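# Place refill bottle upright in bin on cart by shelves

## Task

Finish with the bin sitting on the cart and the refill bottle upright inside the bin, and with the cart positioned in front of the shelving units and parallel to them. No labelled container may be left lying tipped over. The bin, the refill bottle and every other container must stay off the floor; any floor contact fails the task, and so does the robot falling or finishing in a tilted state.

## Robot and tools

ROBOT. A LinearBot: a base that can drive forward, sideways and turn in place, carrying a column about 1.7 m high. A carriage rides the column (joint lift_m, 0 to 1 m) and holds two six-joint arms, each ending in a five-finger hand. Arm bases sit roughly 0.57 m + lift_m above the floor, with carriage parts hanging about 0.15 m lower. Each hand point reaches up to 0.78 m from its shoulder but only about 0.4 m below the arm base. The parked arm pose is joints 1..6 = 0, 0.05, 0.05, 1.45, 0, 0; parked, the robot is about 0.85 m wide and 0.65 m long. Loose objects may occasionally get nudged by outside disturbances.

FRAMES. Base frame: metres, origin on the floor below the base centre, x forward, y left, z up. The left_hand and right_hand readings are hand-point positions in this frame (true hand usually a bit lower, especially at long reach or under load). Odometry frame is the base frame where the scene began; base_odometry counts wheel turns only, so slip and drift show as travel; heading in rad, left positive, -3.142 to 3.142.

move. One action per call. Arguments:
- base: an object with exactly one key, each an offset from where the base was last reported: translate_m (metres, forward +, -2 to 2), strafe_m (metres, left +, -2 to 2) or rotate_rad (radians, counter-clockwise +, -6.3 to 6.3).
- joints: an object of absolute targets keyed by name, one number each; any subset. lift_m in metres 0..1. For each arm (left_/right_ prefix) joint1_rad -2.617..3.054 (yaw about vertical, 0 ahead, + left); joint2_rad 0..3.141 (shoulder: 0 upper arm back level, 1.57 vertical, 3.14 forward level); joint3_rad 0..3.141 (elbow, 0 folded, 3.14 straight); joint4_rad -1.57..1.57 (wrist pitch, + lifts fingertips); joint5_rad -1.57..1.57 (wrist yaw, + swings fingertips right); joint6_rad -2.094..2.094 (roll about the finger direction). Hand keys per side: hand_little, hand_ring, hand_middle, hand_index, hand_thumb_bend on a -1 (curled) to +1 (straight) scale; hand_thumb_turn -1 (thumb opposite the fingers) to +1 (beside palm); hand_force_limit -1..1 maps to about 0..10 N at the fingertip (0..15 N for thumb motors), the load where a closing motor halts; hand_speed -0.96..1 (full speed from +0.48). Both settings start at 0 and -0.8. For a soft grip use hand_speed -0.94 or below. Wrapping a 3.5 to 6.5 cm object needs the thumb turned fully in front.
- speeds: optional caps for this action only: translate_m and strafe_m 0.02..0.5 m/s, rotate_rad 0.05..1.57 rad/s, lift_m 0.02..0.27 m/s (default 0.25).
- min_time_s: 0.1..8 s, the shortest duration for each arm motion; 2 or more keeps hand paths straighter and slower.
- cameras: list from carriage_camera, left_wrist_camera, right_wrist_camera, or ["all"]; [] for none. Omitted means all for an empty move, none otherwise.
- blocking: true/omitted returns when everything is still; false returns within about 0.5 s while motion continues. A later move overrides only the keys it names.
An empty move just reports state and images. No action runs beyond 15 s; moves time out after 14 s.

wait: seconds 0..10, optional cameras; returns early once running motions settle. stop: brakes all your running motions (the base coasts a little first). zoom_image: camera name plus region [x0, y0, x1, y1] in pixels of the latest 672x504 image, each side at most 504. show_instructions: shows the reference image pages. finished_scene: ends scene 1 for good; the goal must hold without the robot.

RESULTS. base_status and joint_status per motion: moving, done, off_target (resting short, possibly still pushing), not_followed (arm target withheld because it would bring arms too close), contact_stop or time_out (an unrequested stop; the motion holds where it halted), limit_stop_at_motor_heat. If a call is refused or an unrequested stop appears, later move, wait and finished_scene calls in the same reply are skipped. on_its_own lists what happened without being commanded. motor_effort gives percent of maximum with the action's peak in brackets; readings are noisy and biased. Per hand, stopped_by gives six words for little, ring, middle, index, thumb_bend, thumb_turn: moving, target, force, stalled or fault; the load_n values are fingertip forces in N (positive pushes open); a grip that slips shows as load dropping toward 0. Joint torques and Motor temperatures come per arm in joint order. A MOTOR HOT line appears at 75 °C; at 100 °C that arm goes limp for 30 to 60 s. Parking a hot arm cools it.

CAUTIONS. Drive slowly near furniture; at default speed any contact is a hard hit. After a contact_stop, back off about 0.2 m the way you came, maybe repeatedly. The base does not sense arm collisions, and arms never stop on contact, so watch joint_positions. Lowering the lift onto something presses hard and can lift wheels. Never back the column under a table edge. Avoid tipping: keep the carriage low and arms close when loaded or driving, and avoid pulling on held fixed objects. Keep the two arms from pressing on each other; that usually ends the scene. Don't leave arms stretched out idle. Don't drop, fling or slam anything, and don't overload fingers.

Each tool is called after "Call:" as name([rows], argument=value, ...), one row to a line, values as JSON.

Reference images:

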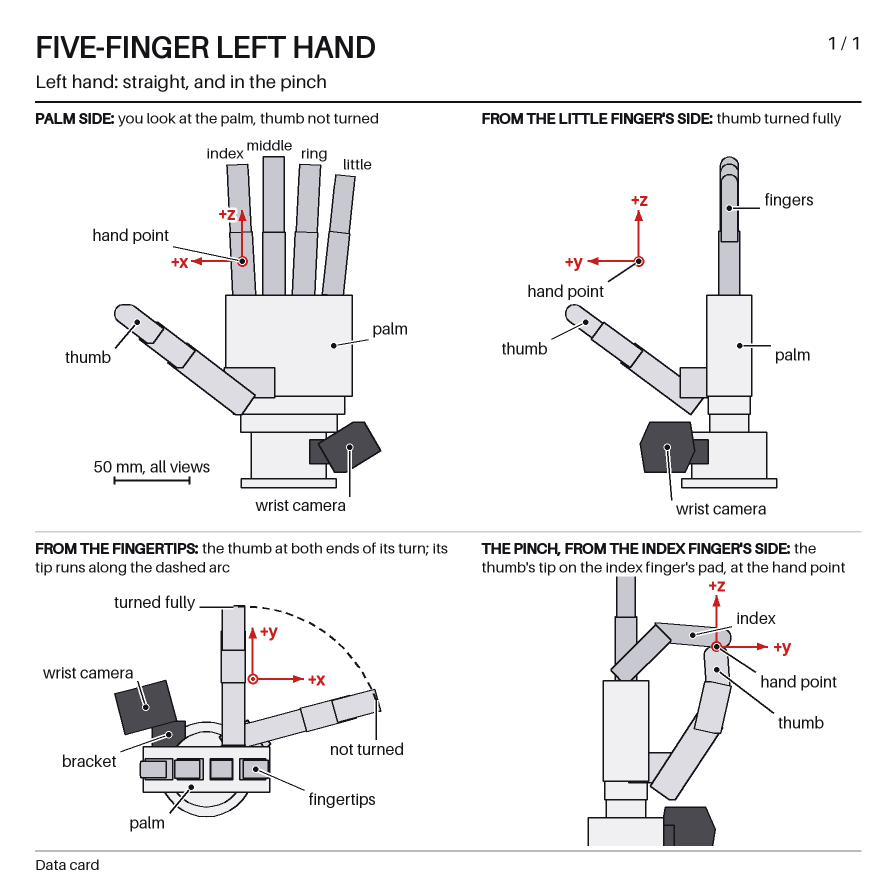

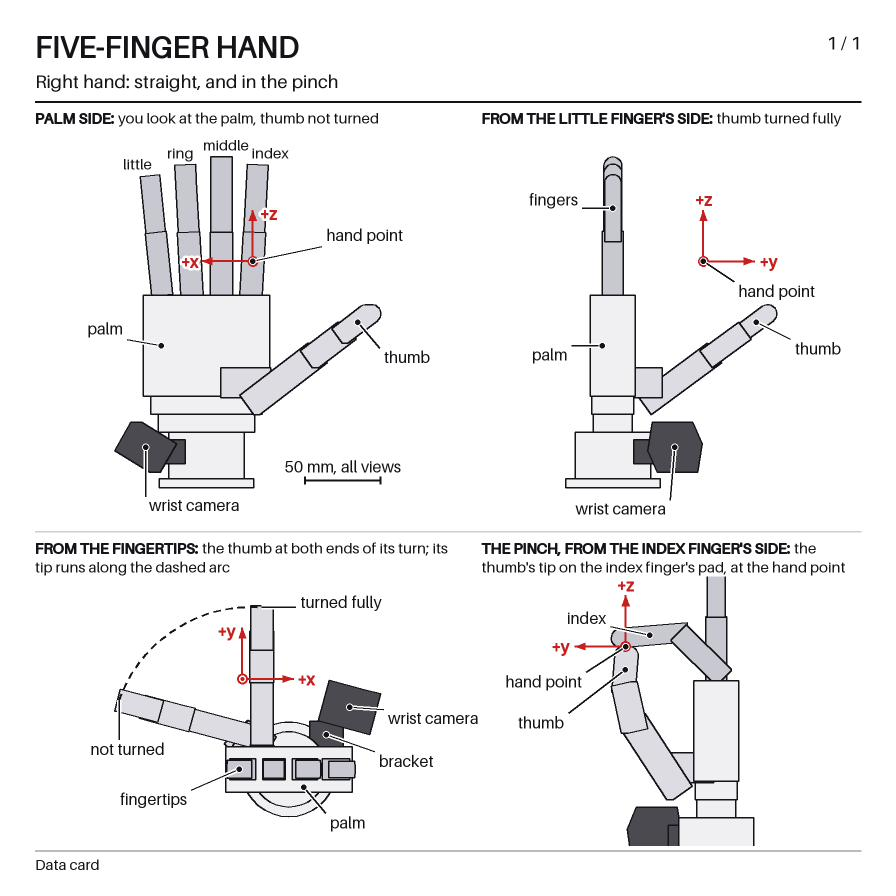

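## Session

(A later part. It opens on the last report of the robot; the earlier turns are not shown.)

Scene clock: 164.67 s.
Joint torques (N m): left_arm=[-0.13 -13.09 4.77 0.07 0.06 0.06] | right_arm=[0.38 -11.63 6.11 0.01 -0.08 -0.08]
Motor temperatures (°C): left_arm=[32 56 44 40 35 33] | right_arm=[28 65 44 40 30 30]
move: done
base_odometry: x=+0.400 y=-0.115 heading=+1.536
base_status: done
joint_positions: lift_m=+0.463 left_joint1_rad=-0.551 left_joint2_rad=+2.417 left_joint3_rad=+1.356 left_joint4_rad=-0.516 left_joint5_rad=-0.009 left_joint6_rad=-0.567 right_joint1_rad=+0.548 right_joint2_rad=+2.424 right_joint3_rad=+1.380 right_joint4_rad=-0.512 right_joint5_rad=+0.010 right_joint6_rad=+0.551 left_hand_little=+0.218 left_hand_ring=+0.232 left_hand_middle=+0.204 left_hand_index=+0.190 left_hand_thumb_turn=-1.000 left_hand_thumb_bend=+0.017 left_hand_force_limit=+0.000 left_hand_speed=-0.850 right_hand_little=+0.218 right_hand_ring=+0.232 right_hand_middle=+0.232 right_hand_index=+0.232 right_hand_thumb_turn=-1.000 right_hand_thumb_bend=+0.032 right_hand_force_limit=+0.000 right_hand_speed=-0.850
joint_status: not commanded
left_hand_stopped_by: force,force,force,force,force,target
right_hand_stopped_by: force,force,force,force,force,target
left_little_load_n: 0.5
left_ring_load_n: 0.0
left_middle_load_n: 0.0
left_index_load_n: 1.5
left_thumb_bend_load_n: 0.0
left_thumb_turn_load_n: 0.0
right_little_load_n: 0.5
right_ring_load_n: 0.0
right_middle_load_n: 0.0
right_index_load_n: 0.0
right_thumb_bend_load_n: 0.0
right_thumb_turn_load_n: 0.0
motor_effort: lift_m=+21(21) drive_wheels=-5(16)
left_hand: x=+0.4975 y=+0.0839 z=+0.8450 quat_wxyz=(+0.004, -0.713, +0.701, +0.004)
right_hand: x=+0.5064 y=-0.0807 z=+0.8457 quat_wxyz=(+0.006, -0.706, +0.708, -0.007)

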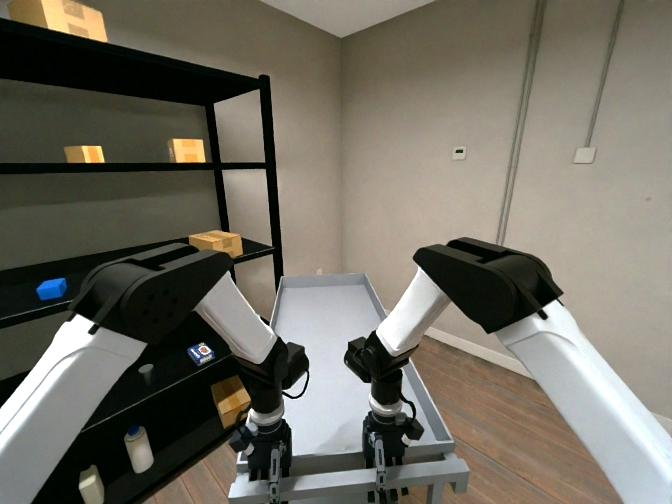

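Call:
move(joints={"left_hand_thumb_bend": 0.3, "right_hand_thumb_bend": 0.3, "left_hand_little": 0.8, "left_hand_ring": 0.8, "left_hand_middle": 0.8, "left_hand_index": 0.8, "right_hand_little": 0.8, "right_hand_ring": 0.8, "right_hand_middle": 0.8, "right_hand_index": 0.8, "left_hand_speed": -0.7, "right_hand_speed": -0.7}, cameras=[])

Call:
move(base={"strafe_m": -0.03}, speeds={"strafe_m": 0.06}, cameras=["all"])

Call:
zoom_image(camera="carriage_camera", region=[210, 390, 480, 504])

Scene clock: 166.60 s.
Joint torques (N m): left_arm=[-0.28 -13.23 4.68 0.12 0.04 -0.02] | right_arm=[0.38 -11.62 6.02 0.2 -0.07 -0.08]
Motor temperatures (°C): left_arm=[32 56 44 40 35 32] | right_arm=[28 65 44 40 30 30]
move: done
base_odometry: x=+0.400 y=-0.115 heading=+1.536
base_status: not commanded
joint_positions: lift_m=+0.463 left_joint1_rad=-0.551 left_joint2_rad=+2.417 left_joint3_rad=+1.356 left_joint4_rad=-0.518 left_joint5_rad=-0.005 left_joint6_rad=-0.563 right_joint1_rad=+0.548 right_joint2_rad=+2.424 right_joint3_rad=+1.380 right_joint4_rad=-0.534 right_joint5_rad=+0.010 right_joint6_rad=+0.551 left_hand_little=+0.800 left_hand_ring=+0.800 left_hand_middle=+0.800 left_hand_index=+0.800 left_hand_thumb_turn=-1.000 left_hand_thumb_bend=+0.300 left_hand_force_limit=+0.000 left_hand_speed=-0.700 right_hand_little=+0.800 right_hand_ring=+0.800 right_hand_middle=+0.800 right_hand_index=+0.800 right_hand_thumb_turn=-1.000 right_hand_thumb_bend=+0.300 right_hand_force_limit=+0.000 right_hand_speed=-0.700
joint_status: all done
left_hand_stopped_by: target,target,target,target,target,target
right_hand_stopped_by: target,target,target,target,target,target
left_little_load_n: -0.5
left_ring_load_n: 0.0
left_middle_load_n: 0.0
left_index_load_n: 0.0
left_thumb_bend_load_n: -0.5
left_thumb_turn_load_n: 0.0
right_little_load_n: 0.0
right_ring_load_n: 0.0
right_middle_load_n: 0.0
right_index_load_n: 0.0
right_thumb_bend_load_n: 0.0
right_thumb_turn_load_n: 0.0
motor_effort: lift_m=+21(21) drive_wheels=-6(10)
left_hand: x=+0.4966 y=+0.0838 z=+0.8452 quat_wxyz=(+0.002, -0.711, +0.703, +0.005)
right_hand: x=+0.5014 y=-0.0836 z=+0.8465 quat_wxyz=(-0.005, -0.706, +0.708, -0.004)

Scene clock: 167.67 s.
Joint torques (N m): left_arm=[-0.23 -13.09 4.85 0.14 -0.01 0.01] | right_arm=[0.27 -11.63 6.08 0.23 -0.05 -0.08]
Motor temperatures (°C): left_arm=[32 56 44 40 35 32] | right_arm=[28 65 44 40 30 30]
move: done
base_odometry: x=+0.430 y=-0.116 heading=+1.537
base_status: done
joint_positions: lift_m=+0.463 left_joint1_rad=-0.551 left_joint2_rad=+2.417 left_joint3_rad=+1.356 left_joint4_rad=-0.521 left_joint5_rad=-0.005 left_joint6_rad=-0.562 right_joint1_rad=+0.549 right_joint2_rad=+2.424 right_joint3_rad=+1.380 right_joint4_rad=-0.537 right_joint5_rad=+0.008 right_joint6_rad=+0.551 left_hand_little=+0.800 left_hand_ring=+0.800 left_hand_middle=+0.800 left_hand_index=+0.800 left_hand_thumb_turn=-1.000 left_hand_thumb_bend=+0.300 left_hand_force_limit=+0.000 left_hand_speed=-0.700 right_hand_little=+0.800 right_hand_ring=+0.800 right_hand_middle=+0.800 right_hand_index=+0.800 right_hand_thumb_turn=-1.000 right_hand_thumb_bend=+0.300 right_hand_force_limit=+0.000 right_hand_speed=-0.700
joint_status: not commanded
left_hand_stopped_by: target,target,target,target,target,target
right_hand_stopped_by: target,target,target,target,target,target
left_little_load_n: 0.0
left_ring_load_n: 0.0
left_middle_load_n: 0.0
left_index_load_n: 0.0
left_thumb_bend_load_n: -0.5
left_thumb_turn_load_n: 0.0
right_little_load_n: 0.0
right_ring_load_n: 0.0
right_middle_load_n: 0.0
right_index_load_n: 0.0
right_thumb_bend_load_n: 0.0
right_thumb_turn_load_n: 0.0
motor_effort: lift_m=+20(21) drive_wheels=+4(10)
left_hand: x=+0.4959 y=+0.0843 z=+0.8454 quat_wxyz=(+0.001, -0.711, +0.703, +0.006)
right_hand: x=+0.5002 y=-0.0836 z=+0.8467 quat_wxyz=(-0.006, -0.706, +0.708, -0.002)
pictures: carriage_camera, left_wrist_camera, right_wrist_camera

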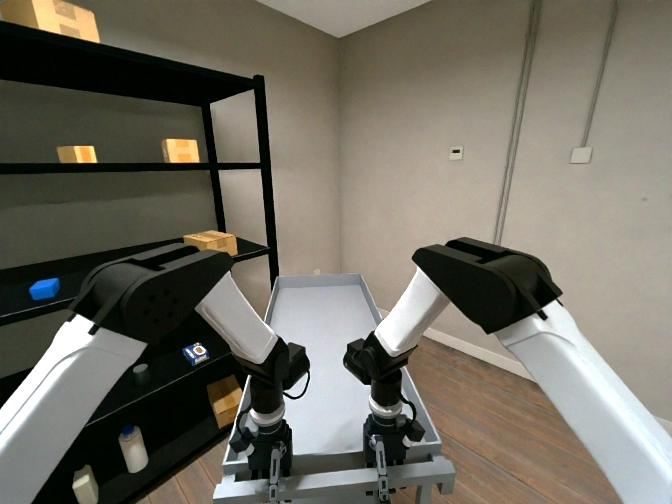

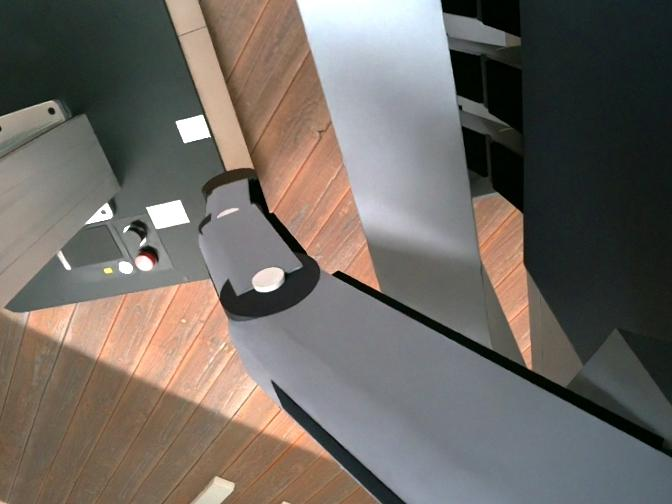

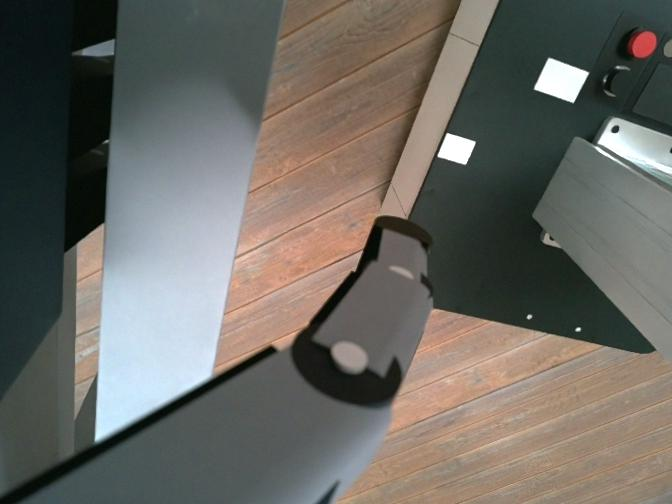

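Scaled by 1.867 from the camera's image (finer frame: 960x720).

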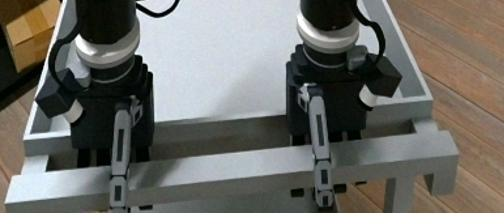

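Call:
move(joints={"left_hand_speed": -0.85, "right_hand_speed": -0.85, "left_hand_force_limit": 0.1, "right_hand_force_limit": 0.1, "left_hand_thumb_bend": -0.6, "right_hand_thumb_bend": -0.6, "left_hand_little": -0.5, "left_hand_ring": -0.5, "left_hand_middle": -0.5, "left_hand_index": -0.5, "right_hand_little": -0.5, "right_hand_ring": -0.5, "right_hand_middle": -0.5, "right_hand_index": -0.5}, cameras=[])

Call:
move(base={"translate_m": -0.08}, speeds={"translate_m": 0.08}, cameras=[])

Call:
move(base={"strafe_m": 0.14}, speeds={"strafe_m": 0.1}, cameras=["carriage_camera"])

Call:
move(base={"rotate_rad": -0.12}, speeds={"rotate_rad": 0.2}, cameras=["carriage_camera"])

Scene clock: 172.30 s.
Joint torques (N m): left_arm=[-0.2 -13.14 4.79 0.08 0.23 0.08] | right_arm=[0.29 -13.3 5.98 -0.32 -0.15 0.13]
Motor temperatures (°C): left_arm=[32 56 44 40 35 32] | right_arm=[28 66 44 40 30 30]
move: off_target
base_odometry: x=+0.430 y=-0.116 heading=+1.537
base_status: not commanded
joint_positions: lift_m=+0.463 left_joint1_rad=-0.551 left_joint2_rad=+2.417 left_joint3_rad=+1.356 left_joint4_rad=-0.517 left_joint5_rad=-0.027 left_joint6_rad=-0.570 right_joint1_rad=+0.549 right_joint2_rad=+2.444 right_joint3_rad=+1.380 right_joint4_rad=-0.480 right_joint5_rad=+0.019 right_joint6_rad=+0.530 left_hand_little=+0.149 left_hand_ring=+0.162 left_hand_middle=+0.135 left_hand_index=+0.107 left_hand_thumb_turn=-1.000 left_hand_thumb_bend=-0.046 left_hand_force_limit=+0.100 left_hand_speed=-0.850 right_hand_little=-0.198 right_hand_ring=-0.172 right_hand_middle=-0.198 right_hand_index=-0.185 right_hand_thumb_turn=-1.000 right_hand_thumb_bend=-0.036 right_hand_force_limit=+0.100 right_hand_speed=-0.850
joint_status: left_hand_little off_target (ended at +0.149, target -0.500); left_hand_ring off_target (ended at +0.162, target -0.500); left_hand_middle off_target (ended at +0.135, target -0.500); left_hand_index off_target (ended at +0.107, target -0.500); left_hand_thumb_bend off_target (ended at -0.046, target -0.600); right_hand_little off_target (ended at -0.198, target -0.500); right_hand_ring off_target (ended at -0.172, target -0.500); right_hand_middle off_target (ended at -0.198, target -0.500); right_hand_index off_target (ended at -0.185, target -0.500); right_hand_thumb_bend off_target (ended at -0.036, target -0.600); the others done
left_hand_stopped_by: force,force,force,force,force,target
right_hand_stopped_by: force,force,force,force,force,target
left_little_load_n: 5.5
left_ring_load_n: 2.0
left_middle_load_n: 2.5
left_index_load_n: 4.5
left_thumb_bend_load_n: 8.5
left_thumb_turn_load_n: 1.5
right_little_load_n: 6.5
right_ring_load_n: 0.5
right_middle_load_n: 6.0
right_index_load_n: 2.0
right_thumb_bend_load_n: 11.5
right_thumb_turn_load_n: 1.0
motor_effort: lift_m=+21(21) drive_wheels=+1(6)
left_hand: x=+0.4994 y=+0.0869 z=+0.8440 quat_wxyz=(+0.012, -0.714, +0.700, +0.007)
right_hand: x=+0.5090 y=-0.0817 z=+0.8374 quat_wxyz=(+0.010, -0.713, +0.700, -0.012)

Scene clock: 173.90 s.
Joint torques (N m): left_arm=[-0.25 -13.45 4.71 -0.02 0.22 -0.05] | right_arm=[0.54 -13.22 6.61 -0.35 -0.16 0.01]
Motor temperatures (°C): left_arm=[32 56 44 40 35 32] | right_arm=[28 66 44 40 30 30]
move: done
base_odometry: x=+0.427 y=-0.196 heading=+1.537
base_status: done
joint_positions: lift_m=+0.463 left_joint1_rad=-0.550 left_joint2_rad=+2.418 left_joint3_rad=+1.356 left_joint4_rad=-0.499 left_joint5_rad=-0.024 left_joint6_rad=-0.558 right_joint1_rad=+0.546 right_joint2_rad=+2.444 right_joint3_rad=+1.373 right_joint4_rad=-0.478 right_joint5_rad=+0.019 right_joint6_rad=+0.541 left_hand_little=+0.148 left_hand_ring=+0.162 left_hand_middle=+0.135 left_hand_index=+0.107 left_hand_thumb_turn=-1.000 left_hand_thumb_bend=-0.046 left_hand_force_limit=+0.100 left_hand_speed=-0.850 right_hand_little=-0.198 right_hand_ring=-0.172 right_hand_middle=-0.198 right_hand_index=-0.185 right_hand_thumb_turn=-1.000 right_hand_thumb_bend=-0.036 right_hand_force_limit=+0.100 right_hand_speed=-0.850
joint_status: not commanded
left_hand_stopped_by: force,force,force,force,force,target
right_hand_stopped_by: force,force,force,force,force,target
left_little_load_n: 2.0
left_ring_load_n: 0.5
left_middle_load_n: 0.5
left_index_load_n: 3.0
left_thumb_bend_load_n: 6.0
left_thumb_turn_load_n: 1.0
right_little_load_n: 5.0
right_ring_load_n: 0.0
right_middle_load_n: 4.5
right_index_load_n: 1.0
right_thumb_bend_load_n: 9.0
right_thumb_turn_load_n: 1.5
motor_effort: lift_m=+21(21) drive_wheels=-1(10)
left_hand: x=+0.5026 y=+0.0850 z=+0.8432 quat_wxyz=(+0.013, -0.710, +0.704, -0.002)
right_hand: x=+0.5078 y=-0.0829 z=+0.8365 quat_wxyz=(+0.008, -0.709, +0.705, -0.012)

Scene clock: 176.10 s.
Joint torques (N m): left_arm=[-0.92 -13.57 4.62 -0.64 0.41 -0.46] | right_arm=[1.57 -13.24 6.56 -0.29 -0.18 -0.78]
Motor temperatures (°C): left_arm=[32 56 44 40 35 32] | right_arm=[28 66 44 40 30 30]
move: done
base_odometry: x=+0.287 y=-0.192 heading=+1.537
base_status: done
joint_positions: lift_m=+0.463 left_joint1_rad=-0.541 left_joint2_rad=+2.418 left_joint3_rad=+1.360 left_joint4_rad=-0.410 left_joint5_rad=-0.046 left_joint6_rad=-0.515 right_joint1_rad=+0.536 right_joint2_rad=+2.444 right_joint3_rad=+1.373 right_joint4_rad=-0.483 right_joint5_rad=+0.021 right_joint6_rad=+0.622 left_hand_little=+0.149 left_hand_ring=+0.162 left_hand_middle=+0.135 left_hand_index=+0.107 left_hand_thumb_turn=-1.000 left_hand_thumb_bend=-0.046 left_hand_force_limit=+0.100 left_hand_speed=-0.850 right_hand_little=-0.198 right_hand_ring=-0.171 right_hand_middle=-0.198 right_hand_index=-0.185 right_hand_thumb_turn=-1.000 right_hand_thumb_bend=-0.036 right_hand_force_limit=+0.100 right_hand_speed=-0.850
joint_status: not commanded
left_hand_stopped_by: force,force,force,force,force,target
right_hand_stopped_by: force,force,force,force,force,target
left_little_load_n: 5.5
left_ring_load_n: 1.0
left_middle_load_n: 0.0
left_index_load_n: 0.0
left_thumb_bend_load_n: 4.5
left_thumb_turn_load_n: -1.0
right_little_load_n: 7.0
right_ring_load_n: 1.0
right_middle_load_n: 6.0
right_index_load_n: 2.5
right_thumb_bend_load_n: 8.5
right_thumb_turn_load_n: 2.0
motor_effort: lift_m=+21(21) drive_wheels=-1(10)
left_hand: x=+0.5282 y=+0.0801 z=+0.8407 quat_wxyz=(+0.035, -0.698, +0.714, -0.044)
right_hand: x=+0.5121 y=-0.0821 z=+0.8365 quat_wxyz=(+0.006, -0.676, +0.737, -0.012)

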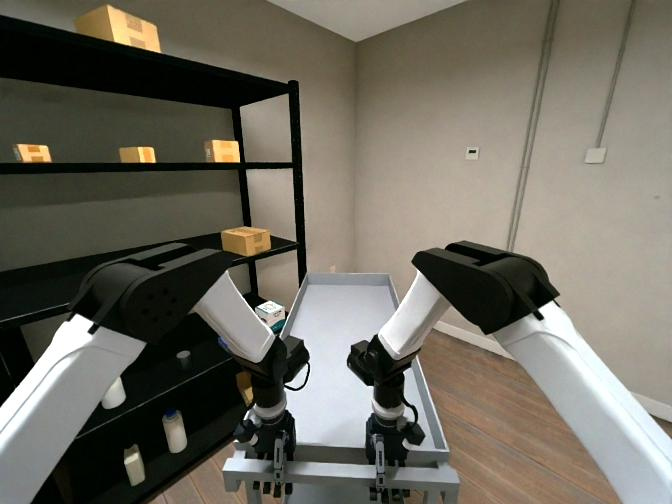

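Scene clock: 177.27 s.
Joint torques (N m): left_arm=[-0.09 -13.56 4.56 0.14 0.23 0.09] | right_arm=[0.36 -13.22 6.63 -0.45 -0.16 0.23]
Motor temperatures (°C): left_arm=[32 56 44 40 35 32] | right_arm=[28 66 44 40 30 30]
move: done
base_odometry: x=+0.287 y=-0.192 heading=+1.417
base_status: done
joint_positions: lift_m=+0.463 left_joint1_rad=-0.551 left_joint2_rad=+2.420 left_joint3_rad=+1.359 left_joint4_rad=-0.521 left_joint5_rad=-0.026 left_joint6_rad=-0.572 right_joint1_rad=+0.548 right_joint2_rad=+2.444 right_joint3_rad=+1.373 right_joint4_rad=-0.465 right_joint5_rad=+0.019 right_joint6_rad=+0.521 left_hand_little=+0.149 left_hand_ring=+0.162 left_hand_middle=+0.135 left_hand_index=+0.107 left_hand_thumb_turn=-1.000 left_hand_thumb_bend=-0.046 left_hand_force_limit=+0.100 left_hand_speed=-0.850 right_hand_little=-0.198 right_hand_ring=-0.172 right_hand_middle=-0.198 right_hand_index=-0.185 right_hand_thumb_turn=-1.000 right_hand_thumb_bend=-0.036 right_hand_force_limit=+0.100 right_hand_speed=-0.850
joint_status: not commanded
left_hand_stopped_by: force,force,force,force,force,target
right_hand_stopped_by: force,force,force,force,force,target
left_little_load_n: 4.5
left_ring_load_n: 1.0
left_middle_load_n: 1.5
left_index_load_n: 3.5
left_thumb_bend_load_n: 5.5
left_thumb_turn_load_n: 1.5
right_little_load_n: 3.5
right_ring_load_n: 0.0
right_middle_load_n: 2.0
right_index_load_n: 0.5
right_thumb_bend_load_n: 9.5
right_thumb_turn_load_n: 0.5
motor_effort: lift_m=+21(21) drive_wheels=+1(11)
left_hand: x=+0.4987 y=+0.0868 z=+0.8435 quat_wxyz=(+0.012, -0.714, +0.700, +0.009)
right_hand: x=+0.5100 y=-0.0818 z=+0.8361 quat_wxyz=(+0.015, -0.716, +0.697, -0.014)

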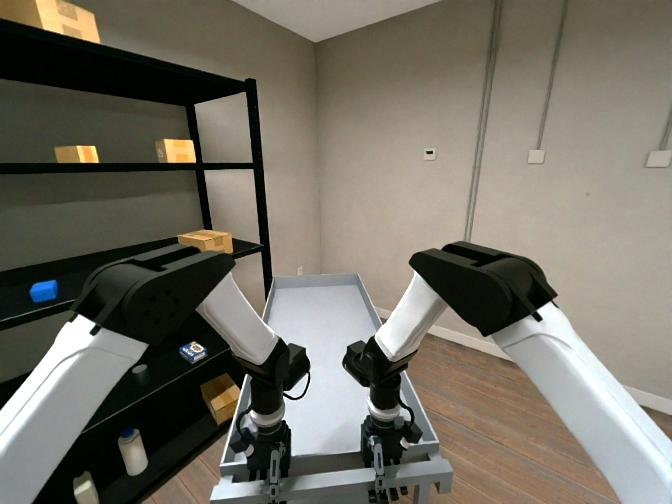

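Call:
move(base={"strafe_m": 0.16}, speeds={"strafe_m": 0.12}, cameras=[])

Call:
move(base={"rotate_rad": -0.12}, speeds={"rotate_rad": 0.2}, cameras=["carriage_camera"])

Call:
move(base={"strafe_m": 0.16}, speeds={"strafe_m": 0.12}, cameras=[])

Call:
move(base={"rotate_rad": -0.12}, speeds={"rotate_rad": 0.2}, cameras=["carriage_camera"])

Call:
move(base={"strafe_m": 0.16}, speeds={"strafe_m": 0.12}, cameras=["all"])

Scene clock: 179.83 s.
Joint torques (N m): left_arm=[-0.75 -13.67 4.67 -0.34 0.32 -0.3] | right_arm=[0.73 -13.24 6.58 -0.3 -0.11 -0.54]
Motor temperatures (°C): left_arm=[32 57 44 40 35 32] | right_arm=[28 66 44 40 30 30]
move: done
base_odometry: x=+0.129 y=-0.167 heading=+1.416
base_status: done
joint_positions: lift_m=+0.463 left_joint1_rad=-0.543 left_joint2_rad=+2.420 left_joint3_rad=+1.359 left_joint4_rad=-0.450 left_joint5_rad=-0.035 left_joint6_rad=-0.532 right_joint1_rad=+0.545 right_joint2_rad=+2.444 right_joint3_rad=+1.373 right_joint4_rad=-0.483 right_joint5_rad=+0.014 right_joint6_rad=+0.600 left_hand_little=+0.149 left_hand_ring=+0.162 left_hand_middle=+0.135 left_hand_index=+0.107 left_hand_thumb_turn=-1.000 left_hand_thumb_bend=-0.047 left_hand_force_limit=+0.100 left_hand_speed=-0.850 right_hand_little=-0.198 right_hand_ring=-0.171 right_hand_middle=-0.198 right_hand_index=-0.185 right_hand_thumb_turn=-1.000 right_hand_thumb_bend=-0.036 right_hand_force_limit=+0.100 right_hand_speed=-0.850
joint_status: not commanded
left_hand_stopped_by: force,force,force,force,force,target
right_hand_stopped_by: force,force,force,force,force,target
left_little_load_n: 3.5
left_ring_load_n: 0.5
left_middle_load_n: 0.0
left_index_load_n: 0.5
left_thumb_bend_load_n: 1.5
left_thumb_turn_load_n: 0.0
right_little_load_n: 6.0
right_ring_load_n: 0.5
right_middle_load_n: 6.0
right_index_load_n: 2.5
right_thumb_bend_load_n: 9.0
right_thumb_turn_load_n: 2.0
motor_effort: lift_m=+21(21) drive_wheels=-6(13)
left_hand: x=+0.5165 y=+0.0832 z=+0.8410 quat_wxyz=(+0.024, -0.703, +0.710, -0.024)
right_hand: x=+0.5085 y=-0.0798 z=+0.8369 quat_wxyz=(+0.007, -0.687, +0.727, -0.009)

Scene clock: 181.00 s.
Joint torques (N m): left_arm=[-0.42 -13.42 4.63 0.09 0.18 0.17] | right_arm=[0.27 -13.26 6.42 -0.56 -0.13 0.33]
Motor temperatures (°C): left_arm=[32 57 44 40 35 32] | right_arm=[28 66 44 40 30 30]
move: done
base_odometry: x=+0.129 y=-0.167 heading=+1.297
base_status: done
joint_positions: lift_m=+0.463 left_joint1_rad=-0.548 left_joint2_rad=+2.421 left_joint3_rad=+1.357 left_joint4_rad=-0.521 left_joint5_rad=-0.022 left_joint6_rad=-0.582 right_joint1_rad=+0.549 right_joint2_rad=+2.444 right_joint3_rad=+1.376 right_joint4_rad=-0.453 right_joint5_rad=+0.016 right_joint6_rad=+0.511 left_hand_little=+0.149 left_hand_ring=+0.162 left_hand_middle=+0.135 left_hand_index=+0.107 left_hand_thumb_turn=-1.000 left_hand_thumb_bend=-0.046 left_hand_force_limit=+0.100 left_hand_speed=-0.850 right_hand_little=-0.198 right_hand_ring=-0.172 right_hand_middle=-0.198 right_hand_index=-0.185 right_hand_thumb_turn=-1.000 right_hand_thumb_bend=-0.036 right_hand_force_limit=+0.100 right_hand_speed=-0.850
joint_status: not commanded
left_hand_stopped_by: force,force,force,force,force,target
right_hand_stopped_by: force,force,force,force,force,target
left_little_load_n: 3.0
left_ring_load_n: 0.5
left_middle_load_n: 1.0
left_index_load_n: 4.0
left_thumb_bend_load_n: 4.0
left_thumb_turn_load_n: 1.5
right_little_load_n: 3.5
right_ring_load_n: 0.0
right_middle_load_n: 2.0
right_index_load_n: 1.0
right_thumb_bend_load_n: 10.5
right_thumb_turn_load_n: 0.5
motor_effort: lift_m=+21(21) drive_wheels=+4(12)
left_hand: x=+0.4986 y=+0.0870 z=+0.8433 quat_wxyz=(+0.009, -0.719, +0.695, +0.009)
right_hand: x=+0.5130 y=-0.0793 z=+0.8363 quat_wxyz=(+0.022, -0.720, +0.694, -0.014)

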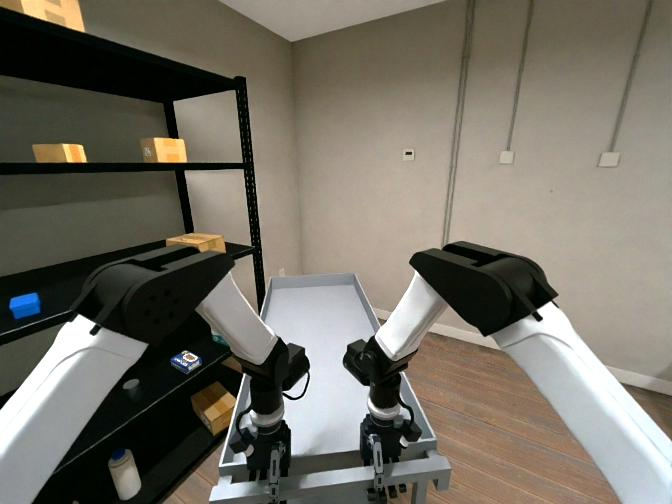

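Scene clock: 183.20 s.
Joint torques (N m): left_arm=[-0.73 -13.67 4.74 -0.33 0.28 -0.25] | right_arm=[0.49 -13.27 6.43 -0.3 -0.1 -0.54]
Motor temperatures (°C): left_arm=[32 58 44 40 35 32] | right_arm=[28 66 44 40 30 30]
move: done
base_odometry: x=-0.025 y=-0.124 heading=+1.296
base_status: done
joint_positions: lift_m=+0.463 left_joint1_rad=-0.544 left_joint2_rad=+2.421 left_joint3_rad=+1.357 left_joint4_rad=-0.456 left_joint5_rad=-0.033 left_joint6_rad=-0.537 right_joint1_rad=+0.547 right_joint2_rad=+2.444 right_joint3_rad=+1.375 right_joint4_rad=-0.483 right_joint5_rad=+0.012 right_joint6_rad=+0.598 left_hand_little=+0.149 left_hand_ring=+0.162 left_hand_middle=+0.135 left_hand_index=+0.107 left_hand_thumb_turn=-1.000 left_hand_thumb_bend=-0.047 left_hand_force_limit=+0.100 left_hand_speed=-0.850 right_hand_little=-0.198 right_hand_ring=-0.172 right_hand_middle=-0.198 right_hand_index=-0.185 right_hand_thumb_turn=-1.000 right_hand_thumb_bend=-0.036 right_hand_force_limit=+0.100 right_hand_speed=-0.850
joint_status: not commanded
left_hand_stopped_by: force,force,force,force,force,target
right_hand_stopped_by: force,force,force,force,force,target
left_little_load_n: 3.5
left_ring_load_n: 0.0
left_middle_load_n: 0.5
left_index_load_n: 0.0
left_thumb_bend_load_n: 1.5
left_thumb_turn_load_n: 0.0
right_little_load_n: 6.0
right_ring_load_n: 0.5
right_middle_load_n: 6.5
right_index_load_n: 3.0
right_thumb_bend_load_n: 9.0
right_thumb_turn_load_n: 2.0
motor_effort: lift_m=+20(21) drive_wheels=-8(14)
left_hand: x=+0.5142 y=+0.0833 z=+0.8408 quat_wxyz=(+0.022, -0.705, +0.709, -0.021)
right_hand: x=+0.5084 y=-0.0786 z=+0.8372 quat_wxyz=(+0.008, -0.689, +0.725, -0.008)

Scene clock: 184.37 s.
Joint torques (N m): left_arm=[-0.55 -13.53 4.59 0.16 0.18 0.4] | right_arm=[0.2 -13.38 6.27 -0.74 -0.11 0.42]
Motor temperatures (°C): left_arm=[32 58 44 40 35 32] | right_arm=[28 66 44 40 30 30]
move: done
base_odometry: x=-0.025 y=-0.123 heading=+1.177
base_status: done
joint_positions: lift_m=+0.463 left_joint1_rad=-0.545 left_joint2_rad=+2.421 left_joint3_rad=+1.357 left_joint4_rad=-0.525 left_joint5_rad=-0.020 left_joint6_rad=-0.602 right_joint1_rad=+0.550 right_joint2_rad=+2.444 right_joint3_rad=+1.378 right_joint4_rad=-0.433 right_joint5_rad=+0.017 right_joint6_rad=+0.499 left_hand_little=+0.149 left_hand_ring=+0.162 left_hand_middle=+0.135 left_hand_index=+0.107 left_hand_thumb_turn=-1.000 left_hand_thumb_bend=-0.046 left_hand_force_limit=+0.100 left_hand_speed=-0.850 right_hand_little=-0.198 right_hand_ring=-0.172 right_hand_middle=-0.198 right_hand_index=-0.185 right_hand_thumb_turn=-1.000 right_hand_thumb_bend=-0.036 right_hand_force_limit=+0.100 right_hand_speed=-0.850
joint_status: not commanded
left_hand_stopped_by: force,force,force,force,force,target
right_hand_stopped_by: force,force,force,force,force,target
left_little_load_n: 3.5
left_ring_load_n: 0.5
left_middle_load_n: 1.0
left_index_load_n: 4.0
left_thumb_bend_load_n: 4.0
left_thumb_turn_load_n: 0.5
right_little_load_n: 4.0
right_ring_load_n: 0.0
right_middle_load_n: 1.5
right_index_load_n: 2.0
right_thumb_bend_load_n: 11.0
right_thumb_turn_load_n: 0.0
motor_effort: lift_m=+21(21) drive_wheels=+3(12)
left_hand: x=+0.4989 y=+0.0868 z=+0.8435 quat_wxyz=(+0.008, -0.727, +0.687, +0.011)
right_hand: x=+0.5179 y=-0.0766 z=+0.8361 quat_wxyz=(+0.033, -0.724, +0.689, -0.017)

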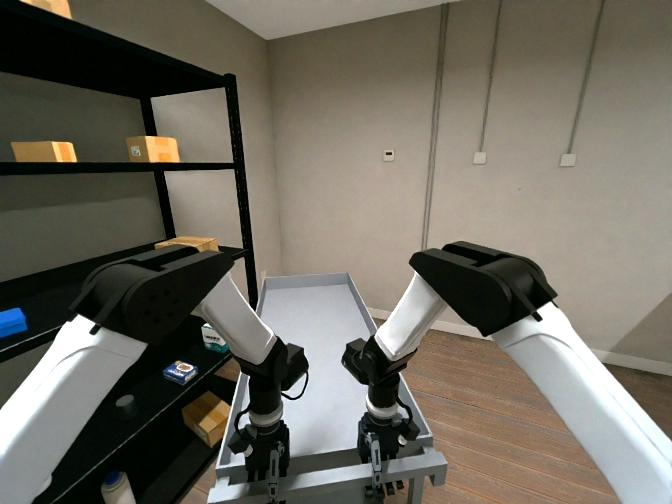

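Scene clock: 186.57 s.
Joint torques (N m): left_arm=[-0.55 -13.6 4.67 -0.16 0.25 -0.23] | right_arm=[0.14 -13.33 6.45 -0.3 -0.09 -0.46]
Motor temperatures (°C): left_arm=[32 59 44 40 35 32] | right_arm=[28 67 44 40 30 30]
move: done
base_odometry: x=-0.173 y=-0.062 heading=+1.176
base_status: done
joint_positions: lift_m=+0.463 left_joint1_rad=-0.546 left_joint2_rad=+2.421 left_joint3_rad=+1.357 left_joint4_rad=-0.479 left_joint5_rad=-0.028 left_joint6_rad=-0.539 right_joint1_rad=+0.551 right_joint2_rad=+2.445 right_joint3_rad=+1.375 right_joint4_rad=-0.483 right_joint5_rad=+0.010 right_joint6_rad=+0.592 left_hand_little=+0.149 left_hand_ring=+0.162 left_hand_middle=+0.135 left_hand_index=+0.107 left_hand_thumb_turn=-1.000 left_hand_thumb_bend=-0.047 left_hand_force_limit=+0.100 left_hand_speed=-0.850 right_hand_little=-0.198 right_hand_ring=-0.172 right_hand_middle=-0.198 right_hand_index=-0.185 right_hand_thumb_turn=-1.000 right_hand_thumb_bend=-0.036 right_hand_force_limit=+0.100 right_hand_speed=-0.850
joint_status: not commanded
left_hand_stopped_by: force,force,force,force,force,target
right_hand_stopped_by: force,force,force,force,force,target
left_little_load_n: 3.5
left_ring_load_n: 0.0
left_middle_load_n: 0.0
left_index_load_n: 0.5
left_thumb_bend_load_n: 2.0
left_thumb_turn_load_n: 0.0
right_little_load_n: 6.0
right_ring_load_n: 0.5
right_middle_load_n: 7.0
right_index_load_n: 3.5
right_thumb_bend_load_n: 8.5
right_thumb_turn_load_n: 2.0
motor_effort: lift_m=+21(21) drive_wheels=-9(13)
left_hand: x=+0.5078 y=+0.0852 z=+0.8415 quat_wxyz=(+0.017, -0.705, +0.709, -0.010)
right_hand: x=+0.5068 y=-0.0777 z=+0.8369 quat_wxyz=(+0.007, -0.692, +0.722, -0.007)
pictures: carriage_camera, left_wrist_camera, right_wrist_camera

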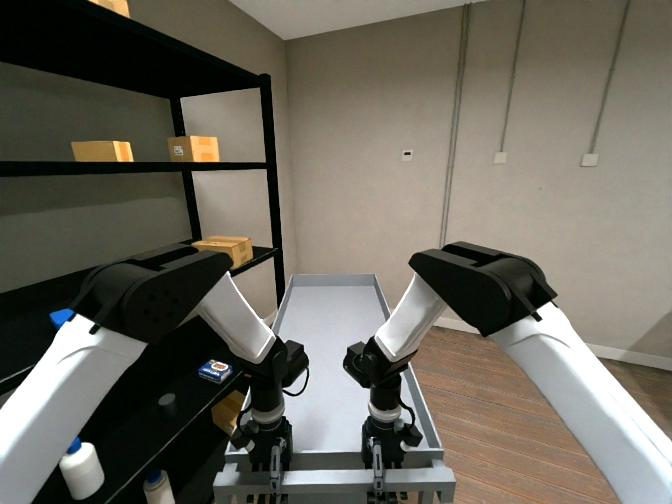

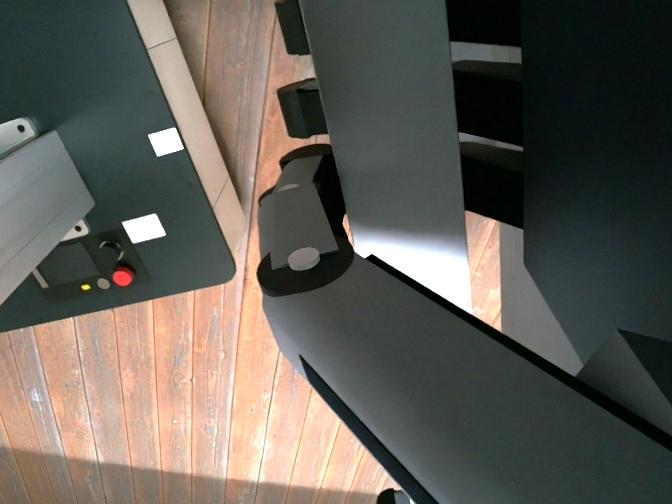

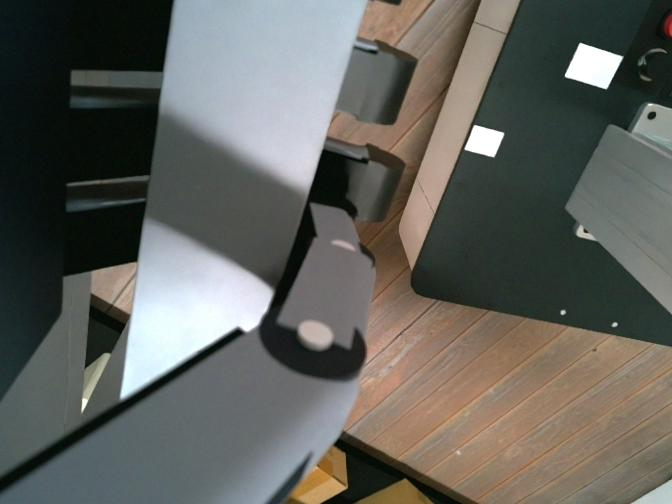

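Call:
move(base={"translate_m": -0.25}, speeds={"translate_m": 0.12}, cameras=[])

Call:
move(base={"rotate_rad": -0.1}, speeds={"rotate_rad": 0.2}, cameras=[])

Call:
move(base={"strafe_m": 0.16}, speeds={"strafe_m": 0.12}, cameras=[])

Call:
move(base={"rotate_rad": -0.1}, speeds={"rotate_rad": 0.2}, cameras=["all"])

Scene clock: 190.10 s.
Joint torques (N m): left_arm=[-0.32 -13.65 4.45 0.09 0.22 -0.22] | right_arm=[-0.4 -13.34 6.48 -0.33 -0.11 -0.12]
Motor temperatures (°C): left_arm=[32 59 44 40 35 32] | right_arm=[28 68 44 40 30 30]
move: done
base_odometry: x=-0.269 y=-0.293 heading=+1.176
base_status: done
joint_positions: lift_m=+0.463 left_joint1_rad=-0.547 left_joint2_rad=+2.422 left_joint3_rad=+1.360 left_joint4_rad=-0.510 left_joint5_rad=-0.023 left_joint6_rad=-0.542 right_joint1_rad=+0.556 right_joint2_rad=+2.445 right_joint3_rad=+1.374 right_joint4_rad=-0.480 right_joint5_rad=+0.013 right_joint6_rad=+0.557 left_hand_little=+0.148 left_hand_ring=+0.162 left_hand_middle=+0.135 left_hand_index=+0.107 left_hand_thumb_turn=-1.000 left_hand_thumb_bend=-0.046 left_hand_force_limit=+0.100 left_hand_speed=-0.850 right_hand_little=-0.198 right_hand_ring=-0.172 right_hand_middle=-0.198 right_hand_index=-0.185 right_hand_thumb_turn=-1.000 right_hand_thumb_bend=-0.036 right_hand_force_limit=+0.100 right_hand_speed=-0.850
joint_status: not commanded
left_hand_stopped_by: force,force,force,force,force,target
right_hand_stopped_by: force,force,force,force,force,target
left_little_load_n: 2.5
left_ring_load_n: 0.0
left_middle_load_n: 0.5
left_index_load_n: 2.5
left_thumb_bend_load_n: 4.0
left_thumb_turn_load_n: 1.5
right_little_load_n: 4.5
right_ring_load_n: 0.0
right_middle_load_n: 4.5
right_index_load_n: 2.5
right_thumb_bend_load_n: 8.5
right_thumb_turn_load_n: 1.5
motor_effort: lift_m=+21(21) drive_wheels=-4(15)
left_hand: x=+0.5009 y=+0.0876 z=+0.8430 quat_wxyz=(+0.011, -0.705, +0.709, +0.003)
right_hand: x=+0.5052 y=-0.0785 z=+0.8366 quat_wxyz=(+0.008, -0.707, +0.708, -0.008)

Scene clock: 191.17 s.
Joint torques (N m): left_arm=[-0.64 -13.55 5.11 0.3 0.16 0.73] | right_arm=[-0.31 -13.49 6.27 -0.81 -0.07 0.55]
Motor temperatures (°C): left_arm=[32 60 44 40 35 32] | right_arm=[28 69 44 40 30 30]
move: done
base_odometry: x=-0.269 y=-0.293 heading=+1.076
base_status: done
joint_positions: lift_m=+0.463 left_joint1_rad=-0.546 left_joint2_rad=+2.422 left_joint3_rad=+1.350 left_joint4_rad=-0.550 left_joint5_rad=-0.019 left_joint6_rad=-0.635 right_joint1_rad=+0.555 right_joint2_rad=+2.445 right_joint3_rad=+1.378 right_joint4_rad=-0.425 right_joint5_rad=+0.010 right_joint6_rad=+0.488 left_hand_little=+0.149 left_hand_ring=+0.162 left_hand_middle=+0.135 left_hand_index=+0.107 left_hand_thumb_turn=-1.000 left_hand_thumb_bend=-0.046 left_hand_force_limit=+0.100 left_hand_speed=-0.850 right_hand_little=-0.198 right_hand_ring=-0.172 right_hand_middle=-0.198 right_hand_index=-0.185 right_hand_thumb_turn=-1.000 right_hand_thumb_bend=-0.036 right_hand_force_limit=+0.100 right_hand_speed=-0.850
joint_status: not commanded
left_hand_stopped_by: force,force,force,force,force,target
right_hand_stopped_by: force,force,force,force,force,target
left_little_load_n: 8.0
left_ring_load_n: 2.5
left_middle_load_n: 1.0
left_index_load_n: 4.0
left_thumb_bend_load_n: 3.0
left_thumb_turn_load_n: 1.0
right_little_load_n: 4.5
right_ring_load_n: 0.0
right_middle_load_n: 0.5
right_index_load_n: 2.0
right_thumb_bend_load_n: 11.5
right_thumb_turn_load_n: 0.0
motor_effort: lift_m=+21(21) drive_wheels=+1(9)
left_hand: x=+0.4909 y=+0.0897 z=+0.8433 quat_wxyz=(+0.004, -0.737, +0.675, +0.027)
right_hand: x=+0.5174 y=-0.0737 z=+0.8359 quat_wxyz=(+0.037, -0.730, +0.683, -0.015)

Scene clock: 193.27 s.
Joint torques (N m): left_arm=[-0.4 -13.61 5.2 -0.13 0.15 -0.05] | right_arm=[-0.06 -13.33 6.49 -0.31 -0.07 -0.35]
Motor temperatures (°C): left_arm=[32 60 44 40 35 32] | right_arm=[28 69 44 40 30 30]
move: done
base_odometry: x=-0.410 y=-0.217 heading=+1.076
base_status: done
joint_positions: lift_m=+0.463 left_joint1_rad=-0.547 left_joint2_rad=+2.422 left_joint3_rad=+1.350 left_joint4_rad=-0.490 left_joint5_rad=-0.020 left_joint6_rad=-0.555 right_joint1_rad=+0.553 right_joint2_rad=+2.445 right_joint3_rad=+1.374 right_joint4_rad=-0.482 right_joint5_rad=+0.009 right_joint6_rad=+0.579 left_hand_little=+0.148 left_hand_ring=+0.162 left_hand_middle=+0.135 left_hand_index=+0.107 left_hand_thumb_turn=-1.000 left_hand_thumb_bend=-0.047 left_hand_force_limit=+0.100 left_hand_speed=-0.850 right_hand_little=-0.198 right_hand_ring=-0.172 right_hand_middle=-0.198 right_hand_index=-0.185 right_hand_thumb_turn=-1.000 right_hand_thumb_bend=-0.036 right_hand_force_limit=+0.100 right_hand_speed=-0.850
joint_status: not commanded
left_hand_stopped_by: force,force,force,force,force,target
right_hand_stopped_by: force,force,force,force,force,target
left_little_load_n: 1.5
left_ring_load_n: 0.5
left_middle_load_n: 0.0
left_index_load_n: 0.5
left_thumb_bend_load_n: 0.0
left_thumb_turn_load_n: 0.0
right_little_load_n: 5.5
right_ring_load_n: 0.5
right_middle_load_n: 7.0
right_index_load_n: 3.5
right_thumb_bend_load_n: 9.0
right_thumb_turn_load_n: 2.0
motor_effort: lift_m=+21(21) drive_wheels=-2(13)
left_hand: x=+0.5018 y=+0.0859 z=+0.8411 quat_wxyz=(+0.011, -0.710, +0.704, -0.002)
right_hand: x=+0.5058 y=-0.0778 z=+0.8369 quat_wxyz=(+0.008, -0.698, +0.716, -0.006)

Scene clock: 194.33 s.
Joint torques (N m): left_arm=[-0.51 -13.56 5.09 0.24 0.11 0.59] | right_arm=[-0.38 -13.46 6.23 -0.76 -0.1 0.47]
Motor temperatures (°C): left_arm=[32 60 44 40 35 32] | right_arm=[28 69 44 40 30 30]
move: done
base_odometry: x=-0.410 y=-0.217 heading=+0.977
base_status: done
joint_positions: lift_m=+0.463 left_joint1_rad=-0.547 left_joint2_rad=+2.422 left_joint3_rad=+1.350 left_joint4_rad=-0.540 left_joint5_rad=-0.015 left_joint6_rad=-0.620 right_joint1_rad=+0.556 right_joint2_rad=+2.445 right_joint3_rad=+1.379 right_joint4_rad=-0.430 right_joint5_rad=+0.012 right_joint6_rad=+0.497 left_hand_little=+0.149 left_hand_ring=+0.162 left_hand_middle=+0.135 left_hand_index=+0.107 left_hand_thumb_turn=-1.000 left_hand_thumb_bend=-0.047 left_hand_force_limit=+0.100 left_hand_speed=-0.850 right_hand_little=-0.198 right_hand_ring=-0.172 right_hand_middle=-0.198 right_hand_index=-0.185 right_hand_thumb_turn=-1.000 right_hand_thumb_bend=-0.036 right_hand_force_limit=+0.100 right_hand_speed=-0.850
joint_status: not commanded
left_hand_stopped_by: force,force,force,force,force,target
right_hand_stopped_by: force,force,force,force,force,target
left_little_load_n: 4.0
left_ring_load_n: 0.5
left_middle_load_n: 0.0
left_index_load_n: 4.0
left_thumb_bend_load_n: 3.0
left_thumb_turn_load_n: 0.0
right_little_load_n: 4.0
right_ring_load_n: 0.5
right_middle_load_n: 1.0
right_index_load_n: 2.0
right_thumb_bend_load_n: 11.5
right_thumb_turn_load_n: 0.0
motor_effort: lift_m=+20(21) drive_wheels=+3(10)
left_hand: x=+0.4922 y=+0.0882 z=+0.8432 quat_wxyz=(+0.003, -0.732, +0.681, +0.021)
right_hand: x=+0.5166 y=-0.0738 z=+0.8360 quat_wxyz=(+0.034, -0.727, +0.685, -0.016)
pictures: carriage_camera, left_wrist_camera, right_wrist_camera

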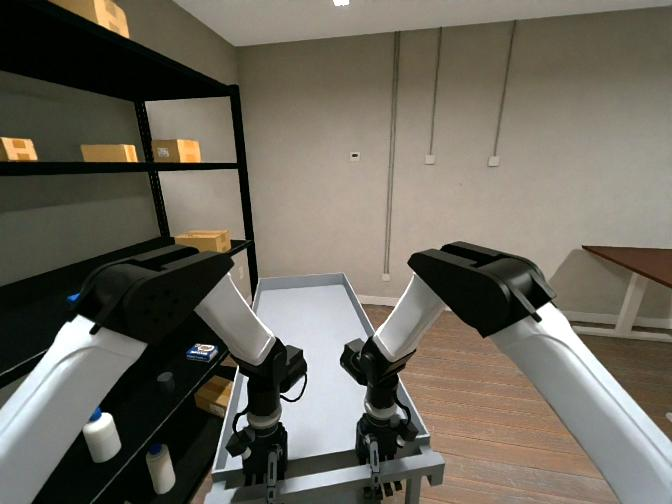

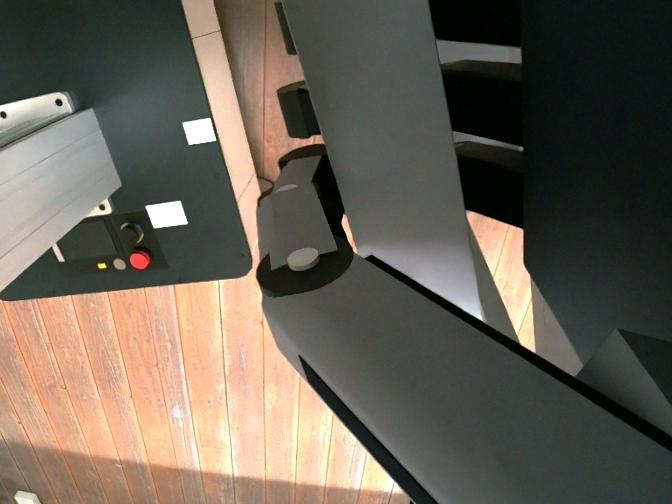

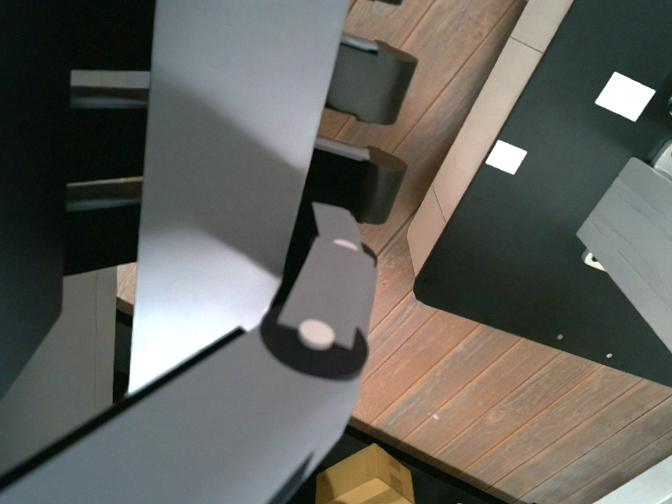

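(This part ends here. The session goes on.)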